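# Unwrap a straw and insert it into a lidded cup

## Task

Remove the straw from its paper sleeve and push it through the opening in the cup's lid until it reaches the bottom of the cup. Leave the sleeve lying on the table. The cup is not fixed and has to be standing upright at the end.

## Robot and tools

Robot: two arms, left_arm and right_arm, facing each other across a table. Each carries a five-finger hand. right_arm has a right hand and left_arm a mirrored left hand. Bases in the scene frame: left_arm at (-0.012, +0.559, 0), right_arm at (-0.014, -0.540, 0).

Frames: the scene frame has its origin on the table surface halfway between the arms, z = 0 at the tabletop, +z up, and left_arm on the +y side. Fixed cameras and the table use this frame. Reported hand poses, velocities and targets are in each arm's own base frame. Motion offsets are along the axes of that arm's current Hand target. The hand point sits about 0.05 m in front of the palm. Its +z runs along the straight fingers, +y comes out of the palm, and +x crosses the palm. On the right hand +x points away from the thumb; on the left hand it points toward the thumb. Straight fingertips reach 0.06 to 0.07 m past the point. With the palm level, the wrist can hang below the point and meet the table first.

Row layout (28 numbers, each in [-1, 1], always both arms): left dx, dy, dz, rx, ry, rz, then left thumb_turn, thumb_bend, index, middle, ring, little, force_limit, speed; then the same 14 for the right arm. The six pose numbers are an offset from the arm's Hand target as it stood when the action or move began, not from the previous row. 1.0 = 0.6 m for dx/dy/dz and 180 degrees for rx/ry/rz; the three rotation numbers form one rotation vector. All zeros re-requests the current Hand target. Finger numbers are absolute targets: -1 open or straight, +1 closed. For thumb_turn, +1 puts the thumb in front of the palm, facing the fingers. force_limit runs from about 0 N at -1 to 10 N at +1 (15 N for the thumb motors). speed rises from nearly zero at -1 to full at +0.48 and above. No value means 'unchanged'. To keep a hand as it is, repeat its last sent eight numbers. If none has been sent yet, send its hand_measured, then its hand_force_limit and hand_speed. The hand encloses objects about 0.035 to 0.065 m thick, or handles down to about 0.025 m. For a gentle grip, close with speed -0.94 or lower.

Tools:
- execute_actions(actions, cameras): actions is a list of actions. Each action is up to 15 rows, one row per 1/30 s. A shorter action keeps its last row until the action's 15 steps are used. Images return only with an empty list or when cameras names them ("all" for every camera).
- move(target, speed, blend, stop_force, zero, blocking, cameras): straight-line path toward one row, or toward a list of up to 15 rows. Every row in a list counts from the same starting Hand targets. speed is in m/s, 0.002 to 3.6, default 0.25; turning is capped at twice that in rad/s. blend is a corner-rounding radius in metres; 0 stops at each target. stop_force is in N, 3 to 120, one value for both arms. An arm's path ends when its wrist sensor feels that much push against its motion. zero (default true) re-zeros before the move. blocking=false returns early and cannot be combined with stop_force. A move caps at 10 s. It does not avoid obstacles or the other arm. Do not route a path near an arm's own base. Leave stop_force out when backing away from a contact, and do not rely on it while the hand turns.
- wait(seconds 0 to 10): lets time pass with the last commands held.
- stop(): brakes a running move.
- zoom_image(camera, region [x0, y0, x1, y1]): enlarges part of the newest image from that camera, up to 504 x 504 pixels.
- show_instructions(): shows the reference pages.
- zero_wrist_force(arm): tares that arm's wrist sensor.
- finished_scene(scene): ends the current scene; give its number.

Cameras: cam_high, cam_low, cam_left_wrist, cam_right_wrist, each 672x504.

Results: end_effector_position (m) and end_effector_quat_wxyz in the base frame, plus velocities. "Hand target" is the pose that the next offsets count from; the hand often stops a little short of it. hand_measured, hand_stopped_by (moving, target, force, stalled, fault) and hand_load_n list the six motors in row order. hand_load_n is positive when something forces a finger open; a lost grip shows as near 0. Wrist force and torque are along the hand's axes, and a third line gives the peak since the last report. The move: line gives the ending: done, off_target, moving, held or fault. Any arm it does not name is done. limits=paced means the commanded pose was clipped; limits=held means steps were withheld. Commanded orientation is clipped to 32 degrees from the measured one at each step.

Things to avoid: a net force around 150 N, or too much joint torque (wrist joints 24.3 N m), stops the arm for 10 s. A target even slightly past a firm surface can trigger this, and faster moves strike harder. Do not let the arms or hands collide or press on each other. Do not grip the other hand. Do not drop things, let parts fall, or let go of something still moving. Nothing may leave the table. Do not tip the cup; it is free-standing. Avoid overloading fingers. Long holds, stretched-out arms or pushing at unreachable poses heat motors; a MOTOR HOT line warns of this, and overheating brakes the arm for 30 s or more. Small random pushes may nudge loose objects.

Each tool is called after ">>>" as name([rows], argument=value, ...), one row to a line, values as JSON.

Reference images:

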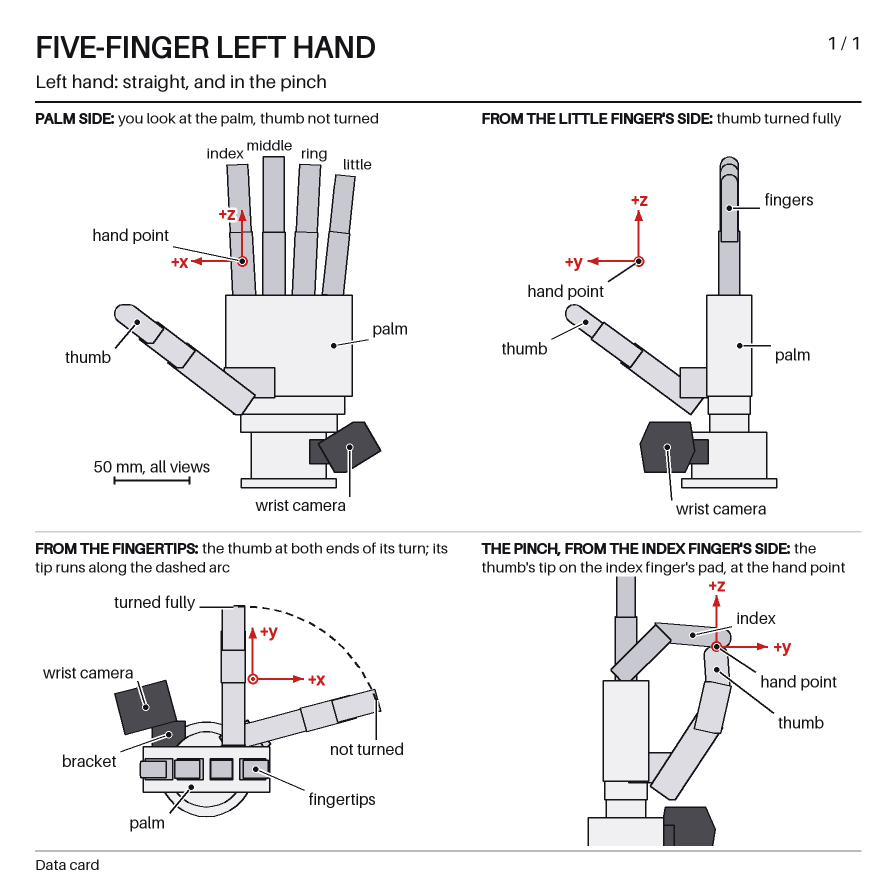

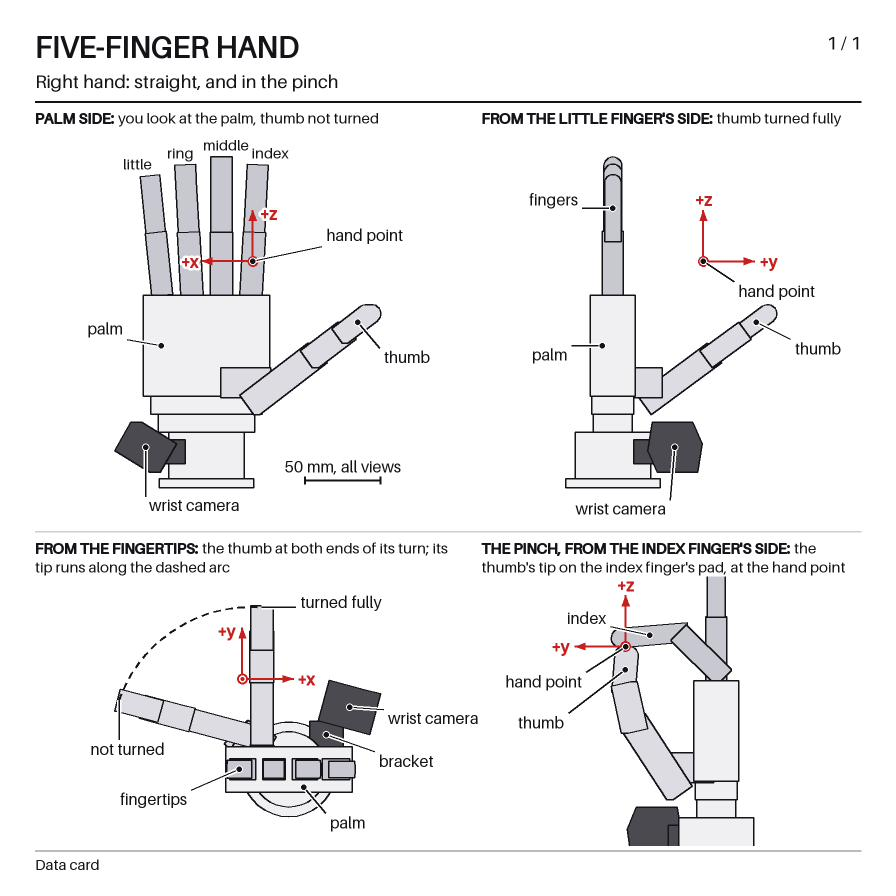

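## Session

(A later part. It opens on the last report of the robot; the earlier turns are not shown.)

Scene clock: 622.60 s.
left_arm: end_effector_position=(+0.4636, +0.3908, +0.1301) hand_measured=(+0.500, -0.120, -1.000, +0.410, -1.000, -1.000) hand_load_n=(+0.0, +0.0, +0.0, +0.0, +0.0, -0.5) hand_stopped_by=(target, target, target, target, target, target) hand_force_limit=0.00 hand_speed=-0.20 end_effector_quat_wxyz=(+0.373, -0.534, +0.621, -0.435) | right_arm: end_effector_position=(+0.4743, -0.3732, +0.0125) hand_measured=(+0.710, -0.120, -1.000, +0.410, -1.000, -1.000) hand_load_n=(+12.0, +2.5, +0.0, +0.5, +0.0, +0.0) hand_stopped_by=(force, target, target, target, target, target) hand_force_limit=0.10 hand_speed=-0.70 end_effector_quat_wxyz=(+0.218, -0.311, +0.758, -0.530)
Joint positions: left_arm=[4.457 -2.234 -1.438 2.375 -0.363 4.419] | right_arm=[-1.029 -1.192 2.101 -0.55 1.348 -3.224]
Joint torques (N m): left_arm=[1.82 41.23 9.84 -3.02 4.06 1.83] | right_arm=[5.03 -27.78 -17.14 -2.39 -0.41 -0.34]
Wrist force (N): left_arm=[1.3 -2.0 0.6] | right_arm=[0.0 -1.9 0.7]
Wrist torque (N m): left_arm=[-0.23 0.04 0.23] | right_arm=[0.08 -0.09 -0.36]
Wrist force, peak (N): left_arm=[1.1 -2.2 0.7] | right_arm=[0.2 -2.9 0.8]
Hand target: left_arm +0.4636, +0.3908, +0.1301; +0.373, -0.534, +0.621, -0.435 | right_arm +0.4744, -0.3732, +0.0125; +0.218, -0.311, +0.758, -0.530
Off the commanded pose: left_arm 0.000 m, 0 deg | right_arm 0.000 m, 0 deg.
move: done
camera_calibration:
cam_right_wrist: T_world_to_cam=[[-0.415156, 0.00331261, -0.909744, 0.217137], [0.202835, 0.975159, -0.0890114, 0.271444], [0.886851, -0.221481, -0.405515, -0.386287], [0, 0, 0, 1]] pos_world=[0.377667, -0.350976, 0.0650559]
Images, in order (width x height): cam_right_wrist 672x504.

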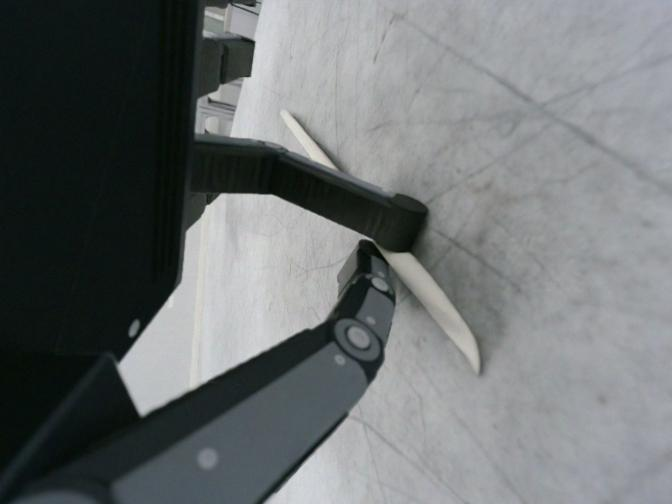

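>>> move([
  [0, 0, 0, 0, 0, 0, 0.5, -0.12, -1, 0.41, -1, -1, 0.0, -0.2, 0, -0.0188, -0.0068, 0, 0, 0, 0.99, -0.12, -1, 0.41, -1, -1, 0.1, -0.7],
  [0, 0, 0, 0, 0, 0, 0.5, -0.12, -1, 0.41, -1, -1, 0.0, -0.2, -0.0402, 0.0103, -0.0867, 0, -0.2032, -0.0741, 0.99, -0.12, -1, 0.41, -1, -1, 0.1, -0.7],
  [0, 0, 0, 0, 0, 0, 0.5, -0.12, -1, 0.41, -1, -1, 0.0, -0.2, -0.0402, 0.0287, -0.08, 0, -0.2032, -0.0741, 0.99, -0.12, -1, 0.41, -1, -1, 0.1, -0.7],
], speed=[0.05, 0.12, 0.04], cameras=["cam_high", "cam_left_wrist", "cam_right_wrist"])

Scene clock: 639.20 s.
left_arm: end_effector_position=(+0.4636, +0.3908, +0.1301) hand_measured=(+0.500, -0.120, -1.000, +0.410, -1.000, -1.000) hand_load_n=(+0.0, +0.0, +0.0, +0.0, +0.0, +0.0) hand_stopped_by=(target, target, target, target, target, target) hand_force_limit=0.00 hand_speed=-0.20 end_effector_quat_wxyz=(+0.373, -0.534, +0.621, -0.435) | right_arm: end_effector_position=(+0.4556, -0.3199, +0.0126) hand_measured=(+0.710, -0.120, -1.000, +0.410, -1.000, -1.000) hand_load_n=(+12.0, +2.0, +0.0, +0.5, +0.0, +0.0) hand_stopped_by=(force, target, target, target, target, target) hand_force_limit=0.10 hand_speed=-0.70 end_effector_quat_wxyz=(+0.382, -0.546, +0.611, -0.427) end_effector_velocity=(+0.000, +0.000, +0.002) end_effector_angular_velocity=(+0.002, +0.000, +0.000)
Joint positions: left_arm=[4.457 -2.234 -1.438 2.375 -0.363 4.419] | right_arm=[-1.275 -1.067 1.965 -0.154 0.53 -3.812]
Joint velocities: left_arm=[within noise] | right_arm=[0 -0.003 -0.001 0.006 0 0]
Joint torques (N m): left_arm=[2.25 40.67 6.99 -3.07 4.1 1.54] | right_arm=[6.53 -42.46 -14.21 3.34 -2.11 1.43]
Wrist force (N): left_arm=[1.0 -1.8 0.6] | right_arm=[0.1 -0.7 1.0]
Wrist torque (N m): left_arm=[-0.20 0.10 0.21] | right_arm=[0.19 -0.08 -0.43]
Wrist force, peak (N): left_arm=[1.2 -2.4 0.7] | right_arm=[0.1 -2.4 0.1]
Hand target: left_arm +0.4636, +0.3908, +0.1301; +0.373, -0.534, +0.621, -0.435 | right_arm +0.4557, -0.3200, +0.0127; +0.382, -0.546, +0.611, -0.427
Off the commanded pose: left_arm 0.000 m, 0 deg | right_arm 0.000 m, 0 deg.
move: done
camera_calibration:
cam_left_wrist: T_world_to_cam=[[0.319225, -0.298327, 0.899498, -0.147685], [-0.646763, -0.762335, -0.0233046, 0.604517], [0.692671, -0.574323, -0.436303, 0.0754322], [0, 0, 0, 1]] pos_world=[0.385875, 0.460109, 0.179842]
cam_right_wrist: T_world_to_cam=[[-0.324938, -0.258556, -0.909705, 0.0843721], [-0.454996, 0.886005, -0.0892998, 0.494553], [0.829092, 0.384895, -0.405539, -0.1375], [0, 0, 0, 1]] pos_world=[0.366436, -0.363439, 0.0651557]
Images, in order (width x height): cam_high 672x504, cam_left_wrist 672x504, cam_right_wrist 672x504.

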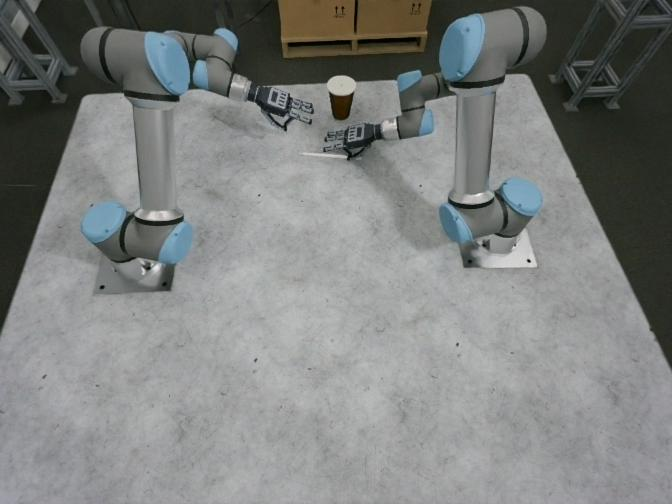

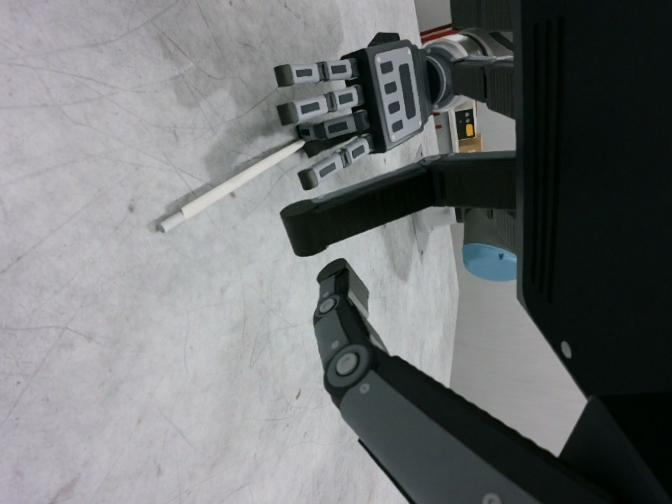

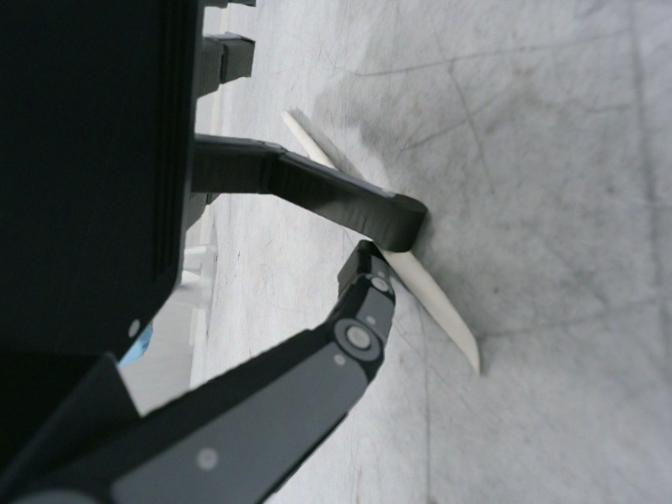

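>>> zoom_image(camera="cam_left_wrist", region=[140, 130, 320, 250])

Scaled by 2.800.

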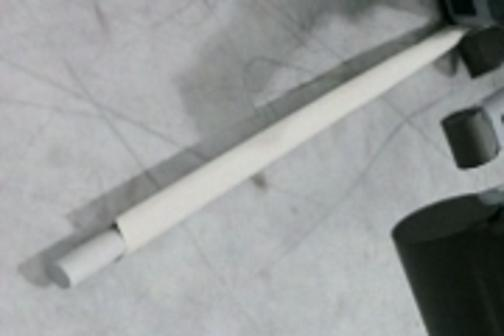

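>>> move(target=[-0.0062, 0.117, 0.117, 0, 0, 0, 0.5, -0.12, -0.5, 0.41, -0.5, -0.5, 0.0, -0.2, 0, 0, 0, 0, 0, 0, 0.99, -0.12, -0.5, 0.41, -0.5, -0.5, 0.1, -0.7], speed=0.12, cameras=["cam_left_wrist", "cam_right_wrist"])

>>> zoom_image(camera="cam_left_wrist", region=[160, 180, 400, 360])

Scene clock: 684.83 s.
left_arm: end_effector_position=(+0.5056, +0.3880, +0.0402) hand_measured=(+0.500, -0.120, -0.500, +0.410, -0.500, -0.500) hand_load_n=(+0.0, +0.0, +0.0, +0.0, +0.0, +0.0) hand_stopped_by=(target, target, target, target, target, target) hand_force_limit=0.00 hand_speed=-0.20 end_effector_quat_wxyz=(+0.373, -0.534, +0.622, -0.435) | right_arm: end_effector_position=(+0.4557, -0.3200, +0.0127) hand_measured=(+0.710, -0.120, -0.500, +0.410, -0.500, -0.500) hand_load_n=(+12.0, +2.5, +0.0, +0.5, +0.0, +0.0) hand_stopped_by=(force, target, target, target, target, target) hand_force_limit=0.10 hand_speed=-0.70 end_effector_quat_wxyz=(+0.382, -0.546, +0.611, -0.427)
Joint positions: left_arm=[4.377 -2.356 -1.432 2.68 -0.392 4.217] | right_arm=[-1.275 -1.068 1.965 -0.154 0.53 -3.812]
Joint torques (N m): left_arm=[9.02 40.64 1.36 -1.92 4.05 1.76] | right_arm=[5.23 -41.62 -13.67 3 -0.9 1.57]
Wrist force (N): left_arm=[0.3 -1.6 0.2] | right_arm=[0.2 -0.7 0.8]
Wrist torque (N m): left_arm=[-0.13 0.17 0.18] | right_arm=[0.18 -0.08 -0.42]
Wrist force, peak (N): left_arm=[0.9 -2.9 -0.1] | right_arm=[0.0 -0.7 1.1]
Hand target: left_arm +0.5056, +0.3880, +0.0402; +0.373, -0.534, +0.621, -0.435 | right_arm +0.4557, -0.3200, +0.0127; +0.382, -0.546, +0.611, -0.427
Off the commanded pose: left_arm 0.000 m, 0 deg | right_arm 0.000 m, 0 deg.
move: done
camera_calibration:
cam_left_wrist: T_world_to_cam=[[0.319269, -0.298446, 0.899443, -0.0810248], [-0.646831, -0.762277, -0.0233317, 0.627598], [0.692588, -0.574338, -0.436415, 0.0055489], [0, 0, 0, 1]] pos_world=[0.427975, 0.457408, 0.0899418]
cam_right_wrist: T_world_to_cam=[[-0.324821, -0.258602, -0.909734, 0.0844969], [-0.455018, 0.885985, -0.0893864, 0.494577], [0.829126, 0.38491, -0.405455, -0.137431], [0, 0, 0, 1]] pos_world=[0.366435, -0.363438, 0.0653562]
Images, in order (width x height): cam_left_wrist 672x504, cam_right_wrist 672x504.

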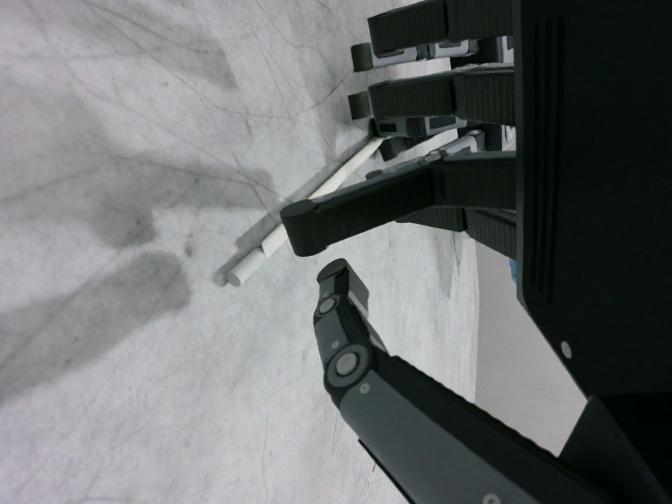

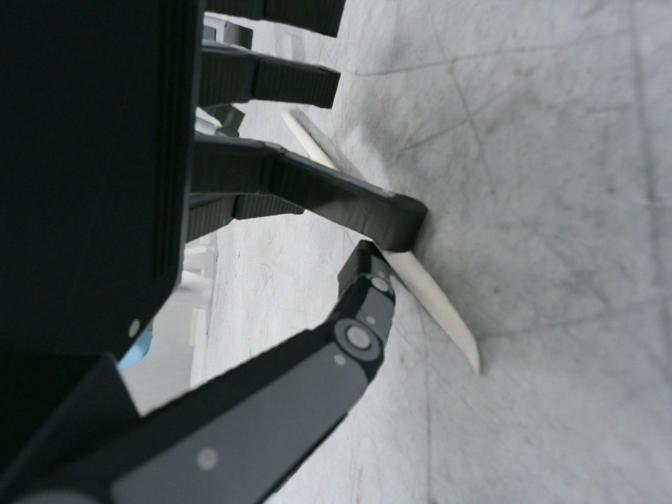

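Scaled by 2.100.

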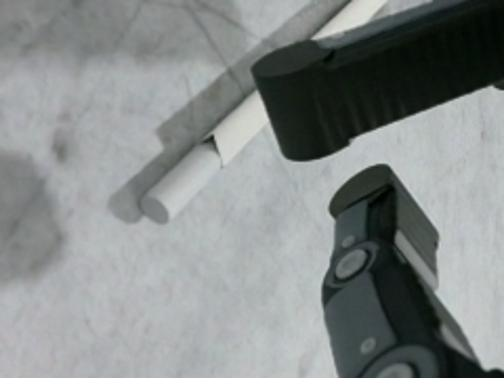

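>>> move(target=[0.005, 0.0516, 0.0188, 0, 0, 0, 0.5, -0.12, -0.5, 0.41, -0.5, -0.5, 0.0, -0.2, 0, 0, 0, 0, 0, 0, 0.99, -0.12, -0.5, 0.41, -0.5, -0.5, 0.1, -0.7], speed=0.015, stop_force=3, cameras=[])

>>> move([
  [0, -0.001, -0.0004, 0, 0, 0, 0.5, -0.12, -0.5, 0.41, -0.5, -0.5, 0.0, -0.2, 0, 0, 0, 0, 0, 0, 0.99, -0.12, -0.5, 0.41, -0.5, -0.5, 0.1, -0.7],
  [0, -0.001, -0.0004, 0, 0, 0, 1.0, -0.12, -0.5, 0.41, -0.5, -0.5, -0.4, -0.85, 0, 0, 0, 0, 0, 0, 0.99, -0.12, -0.5, 0.41, -0.5, -0.5, 0.1, -0.7],
  [0, -0.001, -0.0004, 0, 0, 0, 0.99, -0.12, -0.5, 0.41, -0.5, -0.5, 0.1, -0.7, 0, 0, 0, 0, 0, 0, 0.99, -0.12, -0.5, 0.41, -0.5, -0.5, 0.1, -0.7],
], speed=0.02, cameras=["cam_left_wrist", "cam_right_wrist"])

>>> zoom_image(camera="cam_left_wrist", region=[200, 130, 400, 300])

Scene clock: 705.53 s.
left_arm: end_effector_position=(+0.5052, +0.3853, +0.0110) hand_measured=(+0.500, -0.120, -0.500, +0.410, -0.500, -0.500) hand_load_n=(+0.0, +0.0, +0.0, -0.5, +0.0, +0.0) hand_stopped_by=(target, target, target, target, target, target) hand_force_limit=0.00 hand_speed=-0.20 end_effector_quat_wxyz=(+0.373, -0.534, +0.621, -0.435) | right_arm: end_effector_position=(+0.4557, -0.3200, +0.0127) hand_measured=(+0.710, -0.120, -0.500, +0.410, -0.500, -0.500) hand_load_n=(+12.0, +2.5, +0.0, +0.5, +0.0, +0.0) hand_stopped_by=(force, target, target, target, target, target) hand_force_limit=0.10 hand_speed=-0.70 end_effector_quat_wxyz=(+0.382, -0.546, +0.611, -0.427)
Joint positions: left_arm=[4.376 -2.394 -1.451 2.738 -0.393 4.215] | right_arm=[-1.275 -1.068 1.965 -0.154 0.53 -3.812]
Joint torques (N m): left_arm=[2.59 47.12 22 -3.48 -1.52 1.32] | right_arm=[1.22 -40.91 -5.92 1.77 0.47 -0.02]
Wrist force (N): left_arm=[-0.3 -4.7 0.0] | right_arm=[-0.1 -0.6 1.0]
Wrist torque (N m): left_arm=[-0.27 0.21 0.34] | right_arm=[0.21 -0.04 -0.43]
Wrist force, peak (N): left_arm=[-1.1 -19.2 -0.3] | right_arm=[0.0 -0.6 1.3]
Hand target: left_arm +0.5052, +0.3854, +0.0110; +0.373, -0.534, +0.621, -0.435 (not the last commanded pose) | right_arm +0.4557, -0.3200, +0.0127; +0.382, -0.546, +0.611, -0.427
Off the commanded pose: left_arm 0.004 m, 0 deg | right_arm 0.000 m, 0 deg.
move: contact (left_arm)
No camera images: "cameras" was empty.

Scene clock: 707.70 s.
left_arm: end_effector_position=(+0.5052, +0.3854, +0.0117) hand_measured=(+0.718, -0.120, -0.500, +0.410, -0.500, -0.500) hand_load_n=(+8.5, +1.5, +0.0, +0.0, +0.0, +0.0) hand_stopped_by=(force, target, target, target, target, target) hand_force_limit=0.10 hand_speed=-0.70 end_effector_quat_wxyz=(+0.373, -0.534, +0.621, -0.435) | right_arm: end_effector_position=(+0.4557, -0.3200, +0.0127) hand_measured=(+0.710, -0.120, -0.500, +0.410, -0.500, -0.500) hand_load_n=(+12.0, +2.0, +0.0, +0.5, +0.0, +0.0) hand_stopped_by=(force, target, target, target, target, target) hand_force_limit=0.10 hand_speed=-0.70 end_effector_quat_wxyz=(+0.382, -0.546, +0.611, -0.427)
Joint positions: left_arm=[4.376 -2.393 -1.451 2.737 -0.393 4.215] | right_arm=[-1.275 -1.068 1.965 -0.154 0.53 -3.812]
Joint torques (N m): left_arm=[5.83 42.14 22.49 -1.65 1.51 2] | right_arm=[-0.74 -40.72 -6.25 1.34 0.72 0.24]
Wrist force (N): left_arm=[0.3 -1.5 0.6] | right_arm=[0.2 -0.7 0.9]
Wrist torque (N m): left_arm=[-0.11 0.18 0.28] | right_arm=[0.19 -0.05 -0.42]
Wrist force, peak (N): left_arm=[-0.3 -4.3 0.2] | right_arm=[0.1 -0.9 1.0]
Hand target: left_arm +0.5052, +0.3854, +0.0117; +0.373, -0.534, +0.621, -0.435 | right_arm +0.4557, -0.3200, +0.0127; +0.382, -0.546, +0.611, -0.427
Off the commanded pose: left_arm 0.000 m, 0 deg | right_arm 0.000 m, 0 deg.
move: done
camera_calibration:
cam_left_wrist: T_world_to_cam=[[0.319205, -0.298351, 0.899497, -0.0560557], [-0.646773, -0.762325, -0.0233322, 0.624549], [0.69267, -0.574323, -0.436303, -0.00814224], [0, 0, 0, 1]] pos_world=[0.427475, 0.454709, 0.0614416]
cam_right_wrist: T_world_to_cam=[[-0.324863, -0.258521, -0.909742, 0.0845421], [-0.454988, 0.886008, -0.0893031, 0.49457], [0.829126, 0.384911, -0.405455, -0.137431], [0, 0, 0, 1]] pos_world=[0.366435, -0.363439, 0.0653562]
Images, in order (width x height): cam_left_wrist 672x504, cam_right_wrist 672x504.

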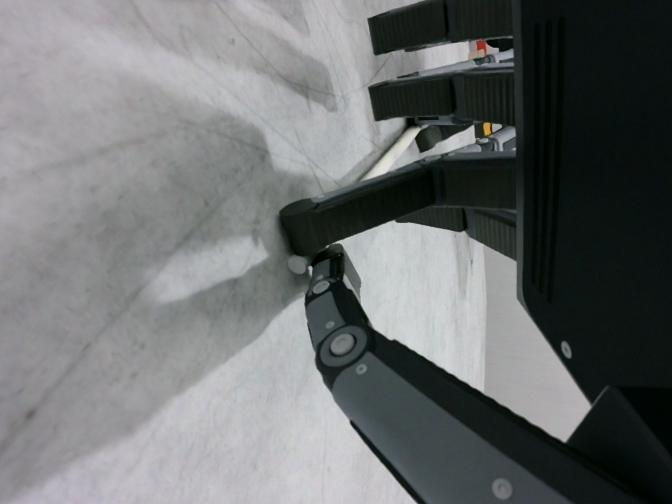

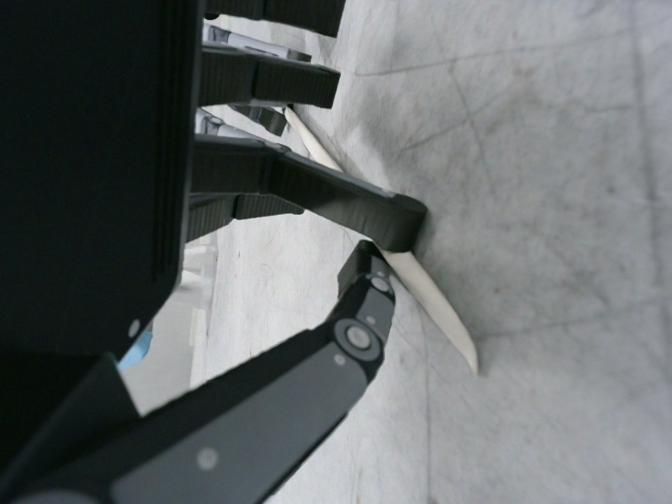

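Scaled by 2.520.

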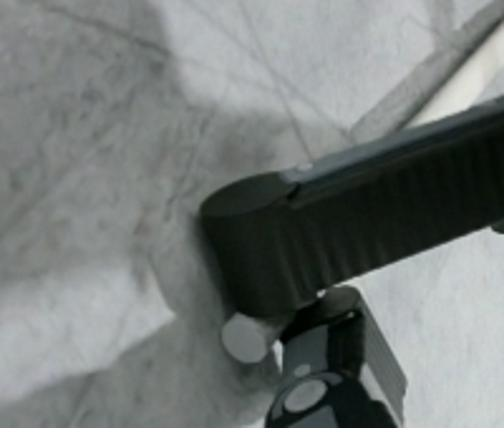

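>>> move([
  [0, -0.0094, -0.0034, 0, 0, 0, 0.99, -0.12, -0.5, 0.41, -0.5, -0.5, 0.1, -0.7, 0, -0.0094, -0.0034, 0, 0, 0, 0.99, -0.12, -0.5, 0.41, -0.5, -0.5, 0.1, -0.7],
  [0, 0.0419, -0.1444, 0, 0, 0, 0.99, -0.12, -0.5, 0.41, -0.5, -0.5, 0.1, -0.7, 0, 0.0533, -0.1757, 0, 0, 0, 0.99, -0.12, -0.5, 0.41, -0.5, -0.5, 0.1, -0.7],
], speed=[0.03, 0.08], cameras=["all"])

Scene clock: 722.33 s.
left_arm: end_effector_position=(+0.4162, +0.3990, +0.0177) hand_measured=(+0.718, -0.120, -0.500, +0.410, -0.500, -0.500) hand_load_n=(+8.5, +1.5, +0.0, +0.0, +0.0, +0.0) hand_stopped_by=(force, target, target, target, target, target) hand_force_limit=0.10 hand_speed=-0.70 end_effector_quat_wxyz=(+0.373, -0.534, +0.621, -0.436) | right_arm: end_effector_position=(+0.3464, -0.3077, +0.0187) hand_measured=(+0.710, -0.120, -0.500, +0.410, -0.500, -0.500) hand_load_n=(+0.0, +0.0, +0.0, +0.0, +0.0, +0.0) hand_stopped_by=(force, target, target, target, target, target) hand_force_limit=0.10 hand_speed=-0.70 end_effector_quat_wxyz=(+0.382, -0.546, +0.611, -0.427)
Joint positions: left_arm=[4.554 -2.415 -1.533 2.394 -0.349 4.694] | right_arm=[-1.582 -1.038 2.094 0.247 0.363 -4.427]
Joint torques (N m): left_arm=[-3.81 46.1 20.33 -1.58 3.74 -0.05] | right_arm=[-2.57 -40.6 -7.05 0.56 0.29 0.07]
Wrist force (N): left_arm=[0.1 -1.6 0.8] | right_arm=[0.2 -0.8 1.0]
Wrist torque (N m): left_arm=[-0.16 0.22 0.26] | right_arm=[0.14 -0.10 -0.40]
Wrist force, peak (N): left_arm=[0.2 -4.3 6.3] | right_arm=[0.1 -3.4 6.9]
Hand target: left_arm +0.4162, +0.3990, +0.0177; +0.373, -0.534, +0.621, -0.435 | right_arm +0.3463, -0.3077, +0.0188; +0.382, -0.546, +0.611, -0.427
Off the commanded pose: left_arm 0.000 m, 0 deg | right_arm 0.000 m, 0 deg.
move: done
camera_calibration:
cam_left_wrist: T_world_to_cam=[[0.319258, -0.298122, 0.899554, -0.0289954], [-0.646754, -0.762348, -0.0231121, 0.577557], [0.692664, -0.574412, -0.436198, 0.063985], [0, 0, 0, 1]] pos_world=[0.338475, 0.468409, 0.0673416]
cam_right_wrist: T_world_to_cam=[[-0.324808, -0.258395, -0.909798, 0.0576814], [-0.455025, 0.886001, -0.0891877, 0.434565], [0.829127, 0.385012, -0.405356, -0.0490416], [0, 0, 0, 1]] pos_world=[0.257135, -0.351239, 0.071357]

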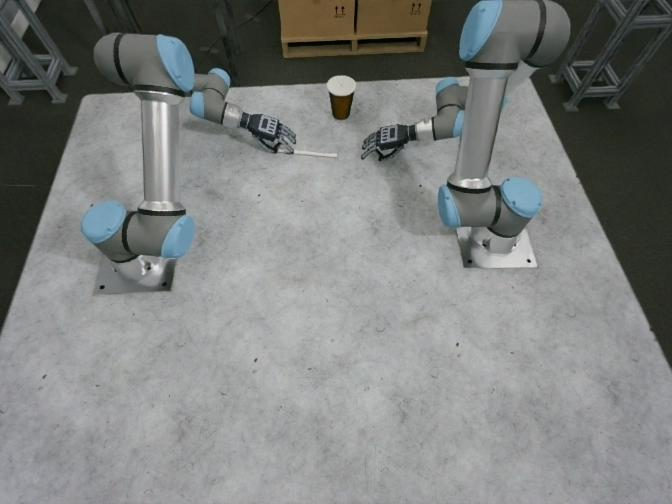

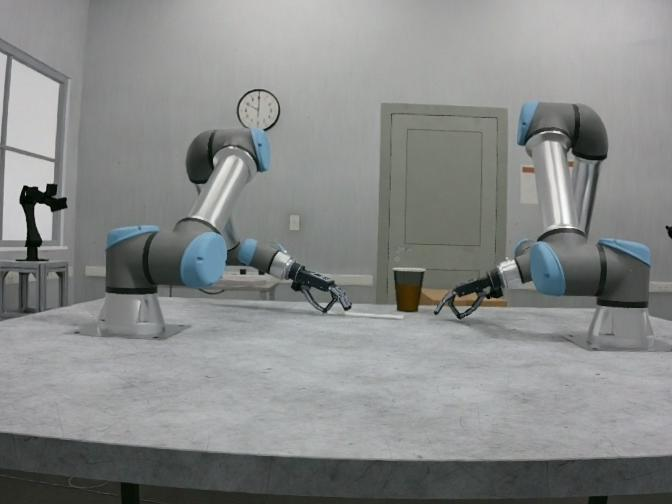

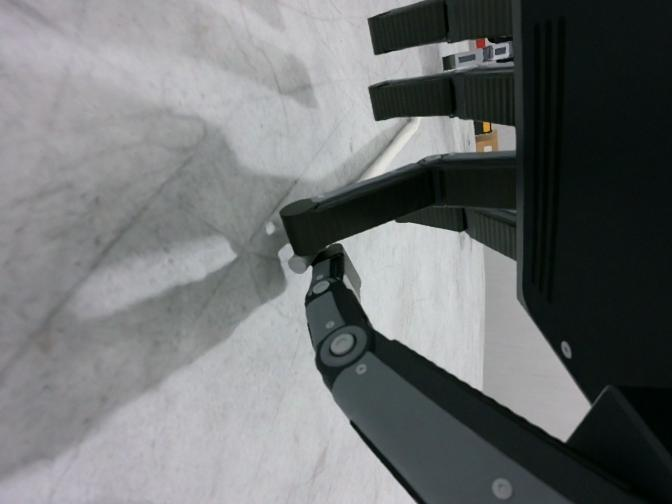

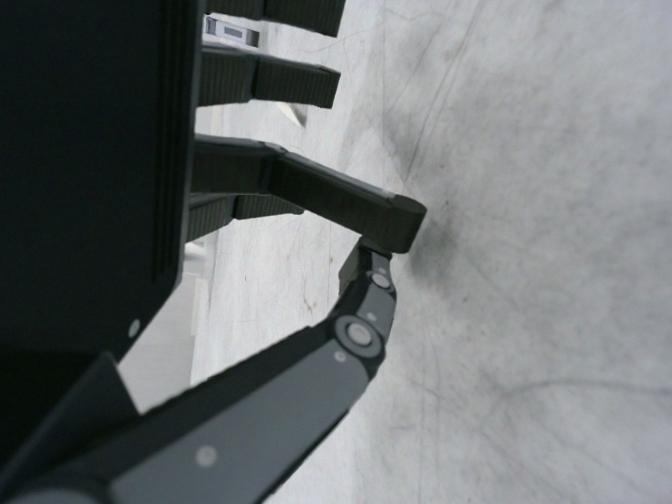

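>>> zoom_image(camera="cam_high", region=[240, 110, 400, 180])

>>> zoom_image(camera="cam_left_wrist", region=[260, 90, 460, 290])

>>> zoom_image(camera="cam_low", region=[280, 250, 480, 340])

Scaled by 3.150.

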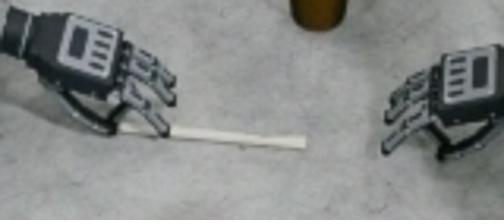

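Scaled by 2.520.

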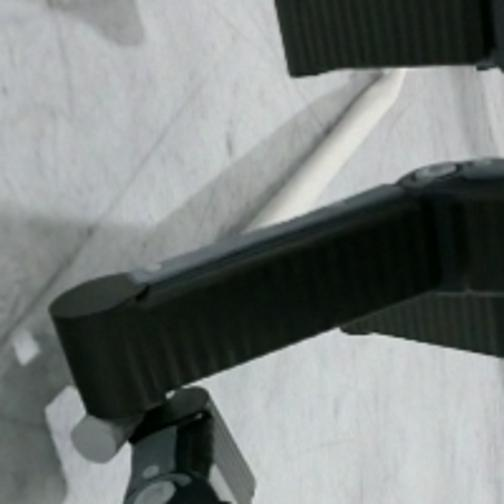

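Scaled by 2.520.

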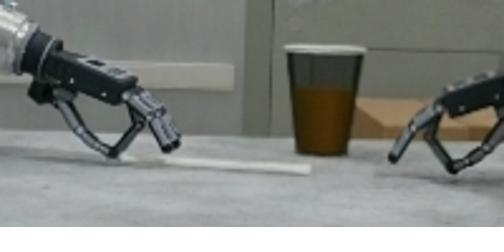

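>>> move([
  [0.3307, -0.2068, 0.0477, 0, -0.2086, -0.0759, 0.99, -0.12, -0.5, 0.41, -0.5, -0.5, 0.1, -0.7, 0, 0, 0, 0, 0, 0, 0.5, -0.12, -1, 0.41, -1, -1, 0.0, -0.2],
  [0.3307, -0.2068, 0.0477, 0, -0.2086, -0.0759, 0.99, -0.12, -0.5, 0.41, -0.5, -0.5, 0.1, -0.7, -0.0485, -0.2042, 0.0862, 0.1744, 0, -0.5086, 0.5, -0.12, -1, 0.41, -1, -1, 0.0, -0.2],
], speed=[0.2, 0.35], cameras=["all"])

Scene clock: 833.57 s.
left_arm: end_effector_position=(+0.4547, +0.1925, +0.1247) hand_measured=(+0.718, -0.120, -0.500, +0.410, -0.500, -0.500) hand_load_n=(+8.5, +1.5, +0.0, +0.0, +0.0, +0.0) hand_stopped_by=(force, target, target, target, target, target) hand_force_limit=0.10 hand_speed=-0.70 end_effector_quat_wxyz=(-0.499, +0.714, -0.402, +0.281) | right_arm: end_effector_position=(+0.4396, -0.2889, +0.1163) hand_measured=(+0.500, -0.120, -1.000, +0.410, -1.000, -1.000) hand_load_n=(+0.0, +0.0, +0.0, +0.0, +0.0, +0.0) hand_stopped_by=(target, target, target, target, target, target) hand_force_limit=0.00 hand_speed=-0.20 end_effector_quat_wxyz=(-0.084, +0.700, +0.084, +0.704)
Joint positions: left_arm=[4.043 -1.472 -2.282 3.383 -1.237 3.268] | right_arm=[-1.41 -1.313 2.306 -0.914 -0.077 -4.792]
Joint torques (N m): left_arm=[2.93 16.86 5.74 1.91 2.23 -1.04] | right_arm=[-3.03 -10.38 -16.7 -1.76 0.26 1.41]
Wrist force (N): left_arm=[0.0 -0.9 0.9] | right_arm=[1.0 0.8 1.4]
Wrist torque (N m): left_arm=[-0.12 0.24 0.14] | right_arm=[0.23 -0.17 -0.21]
Wrist force, peak (N): left_arm=[0.4 -1.9 1.2] | right_arm=[0.8 1.0 1.7]
Hand target: left_arm +0.4547, +0.1925, +0.1247; -0.499, +0.714, -0.402, +0.281 | right_arm +0.4395, -0.2889, +0.1162; -0.084, +0.702, +0.084, +0.702
Off the commanded pose: left_arm 0.000 m, 0 deg | right_arm 0.000 m, 0 deg.
move: done
camera_calibration:
cam_left_wrist: T_world_to_cam=[[0.436952, -0.0238186, 0.899169, -0.305491], [-0.00630781, -0.999706, -0.0234165, 0.201998], [0.899463, 0.00456007, -0.436974, -0.240005], [0, 0, 0, 1]] pos_world=[0.350635, 0.195757, 0.174543]
cam_right_wrist: T_world_to_cam=[[0.257341, -0.92046, 0.294158, -0.405575], [-0.404022, -0.379016, -0.832534, 0.167606], [0.877805, 0.0953988, -0.469423, -0.191678], [0, 0, 0, 1]] pos_world=[0.340343, -0.291505, 0.168863]

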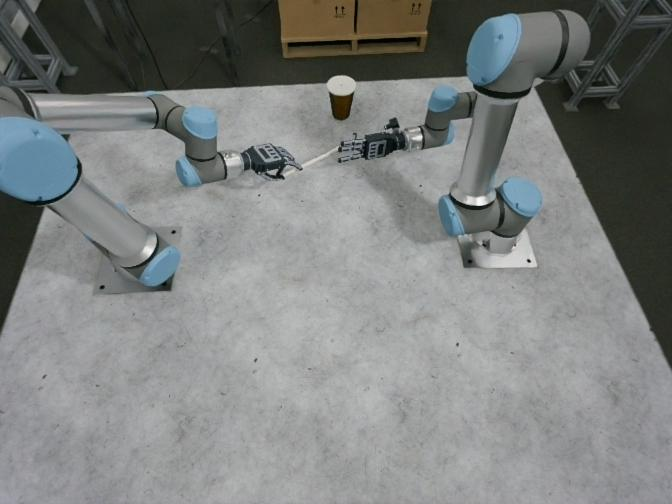

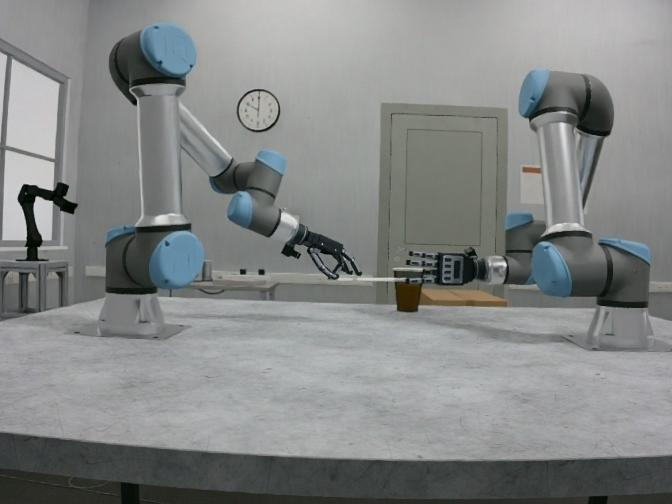

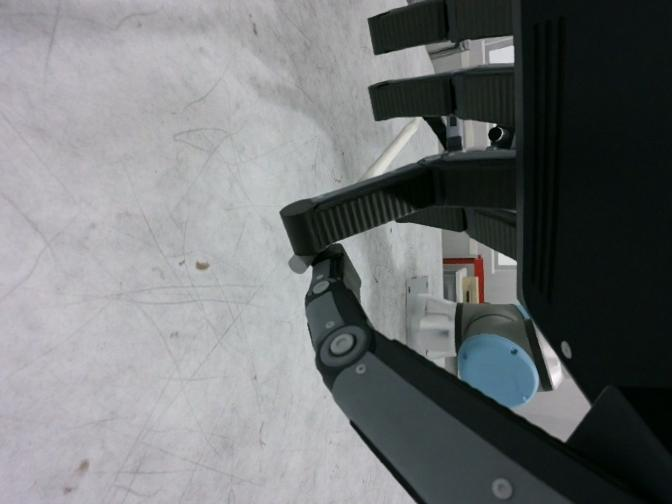

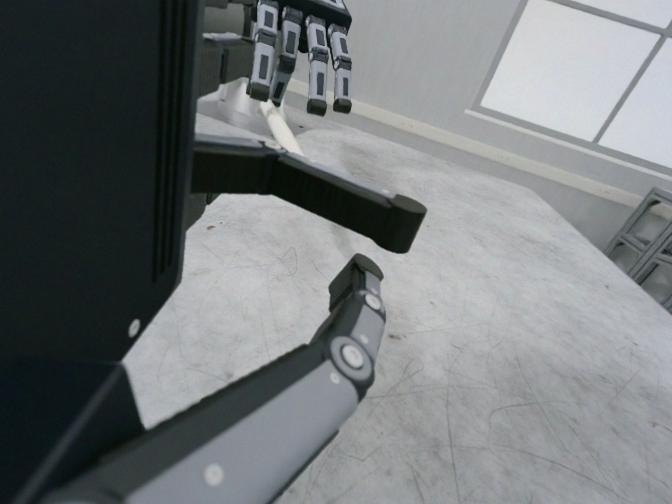

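>>> zoom_image(camera="cam_right_wrist", region=[220, 60, 440, 280])

>>> zoom_image(camera="cam_low", region=[290, 220, 510, 330])

>>> zoom_image(camera="cam_high", region=[240, 110, 420, 200])

Scaled by 2.291.

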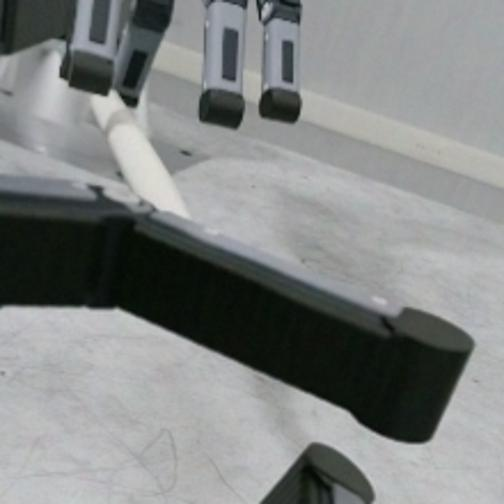

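Scaled by 2.291.

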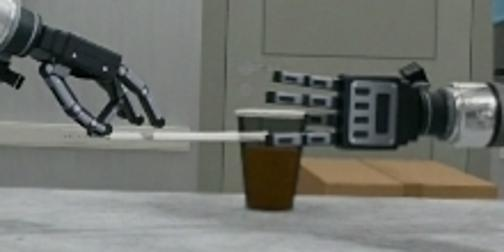

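Scaled by 2.800.

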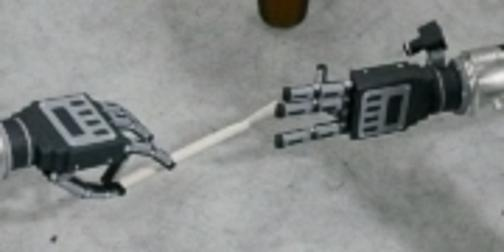

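>>> move(target=[0, 0, 0, 0, 0, 0, 0.99, -0.12, -0.5, 0.41, -0.5, -0.5, 0.1, -0.7, -0.0042, -0.0941, 0.2585, 0, 0, 0, 0.5, -0.12, -1, 0.41, 0.4, 0.4, 0.0, -0.2], speed=0.1, cameras=["all"])

>>> zoom_image(camera="cam_right_wrist", region=[200, 40, 500, 340])

>>> zoom_image(camera="cam_low", region=[290, 220, 510, 330])

Scene clock: 913.13 s.
left_arm: end_effector_position=(+0.4547, +0.1925, +0.1247) hand_measured=(+0.718, -0.120, -0.500, +0.410, -0.500, -0.500) hand_load_n=(+8.0, +1.0, +0.0, -0.5, +0.0, +0.0) hand_stopped_by=(force, target, target, target, target, target) hand_force_limit=0.10 hand_speed=-0.70 end_effector_quat_wxyz=(-0.499, +0.714, -0.402, +0.281) | right_arm: end_effector_position=(+0.5769, -0.1974, +0.1137) hand_measured=(+0.500, -0.120, -1.000, +0.410, +0.400, +0.400) hand_load_n=(+0.5, -0.5, +0.0, +0.0, +0.0, +0.0) hand_stopped_by=(target, target, target, target, target, target) hand_force_limit=0.00 hand_speed=-0.20 end_effector_quat_wxyz=(-0.084, +0.702, +0.084, +0.702)
Joint positions: left_arm=[4.043 -1.472 -2.282 3.383 -1.237 3.268] | right_arm=[-0.917 -1.262 2.231 -0.971 0.415 -4.711]
Joint torques (N m): left_arm=[3.01 17.43 8.99 2.03 2.31 1.17] | right_arm=[3.66 -35.75 -5.64 -3.34 0.53 -0.51]
Wrist force (N): left_arm=[-0.5 -1.0 1.1] | right_arm=[0.8 0.4 1.3]
Wrist torque (N m): left_arm=[-0.14 0.23 0.13] | right_arm=[0.24 -0.15 -0.22]
Wrist force, peak (N): left_arm=[-0.3 -1.2 1.3] | right_arm=[0.7 0.4 2.0]
Hand target: left_arm +0.4547, +0.1925, +0.1247; -0.499, +0.714, -0.402, +0.281 | right_arm +0.5769, -0.1974, +0.1138; -0.084, +0.702, +0.084, +0.702
Off the commanded pose: left_arm 0.000 m, 0 deg | right_arm 0.000 m, 0 deg.
move: done
camera_calibration:
cam_left_wrist: T_world_to_cam=[[0.436952, -0.0238186, 0.899169, -0.305491], [-0.00630781, -0.999706, -0.0234165, 0.201998], [0.899463, 0.00456007, -0.436974, -0.240005], [0, 0, 0, 1]] pos_world=[0.350635, 0.195757, 0.174543]
cam_right_wrist: T_world_to_cam=[[0.259608, -0.919983, 0.293658, -0.357039], [-0.408198, -0.38012, -0.82999, 0.257454], [0.875202, 0.0956013, -0.474218, -0.320085], [0, 0, 0, 1]] pos_world=[0.477921, -0.200006, 0.166741]

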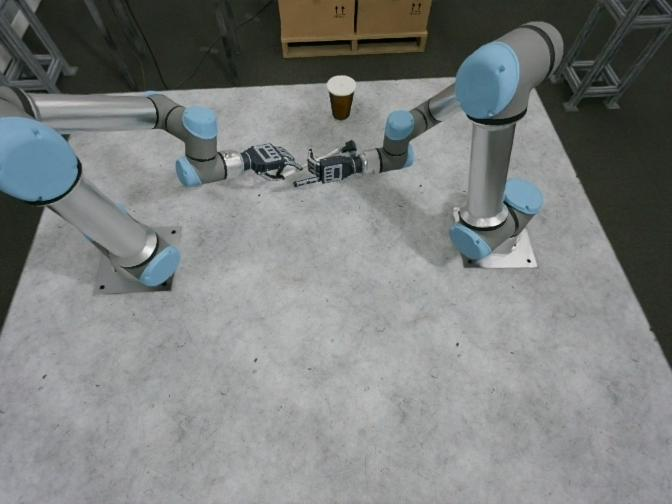

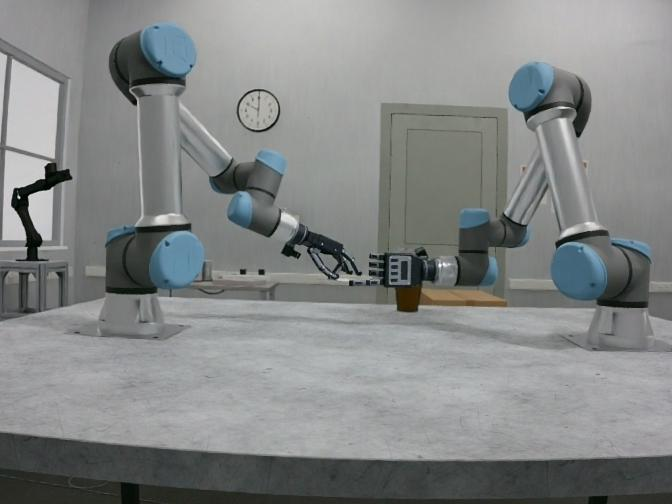

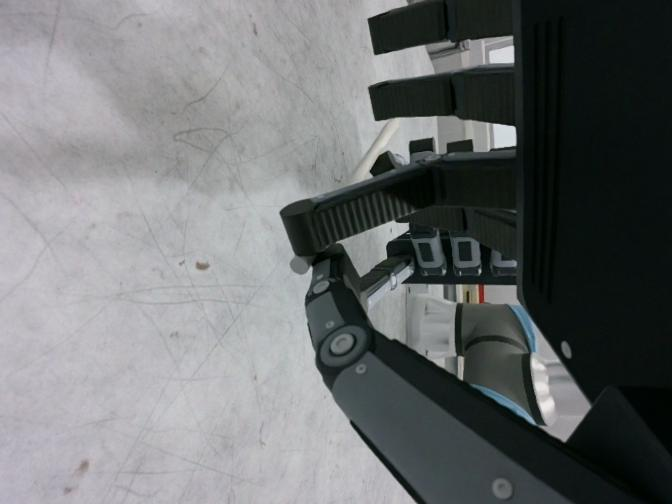

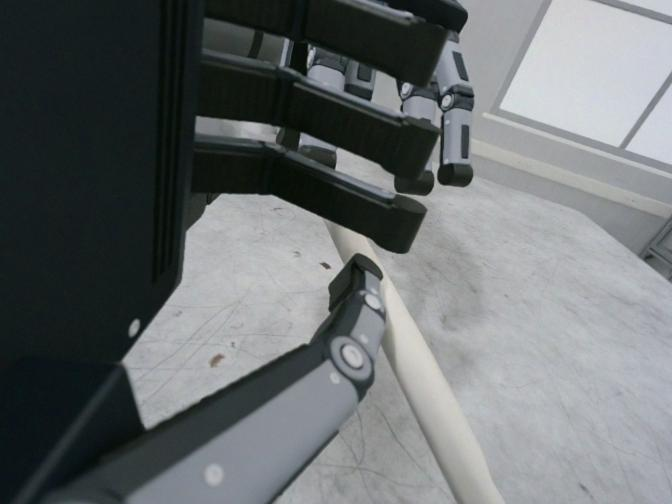

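Scaled by 1.680.

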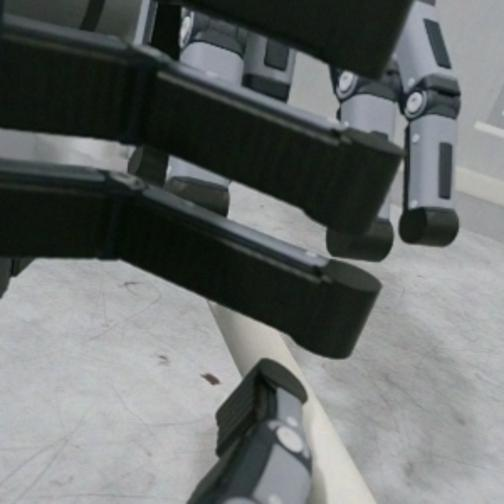

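Scaled by 2.291.

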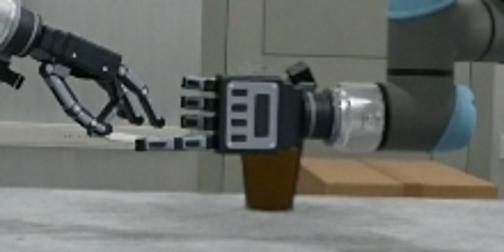

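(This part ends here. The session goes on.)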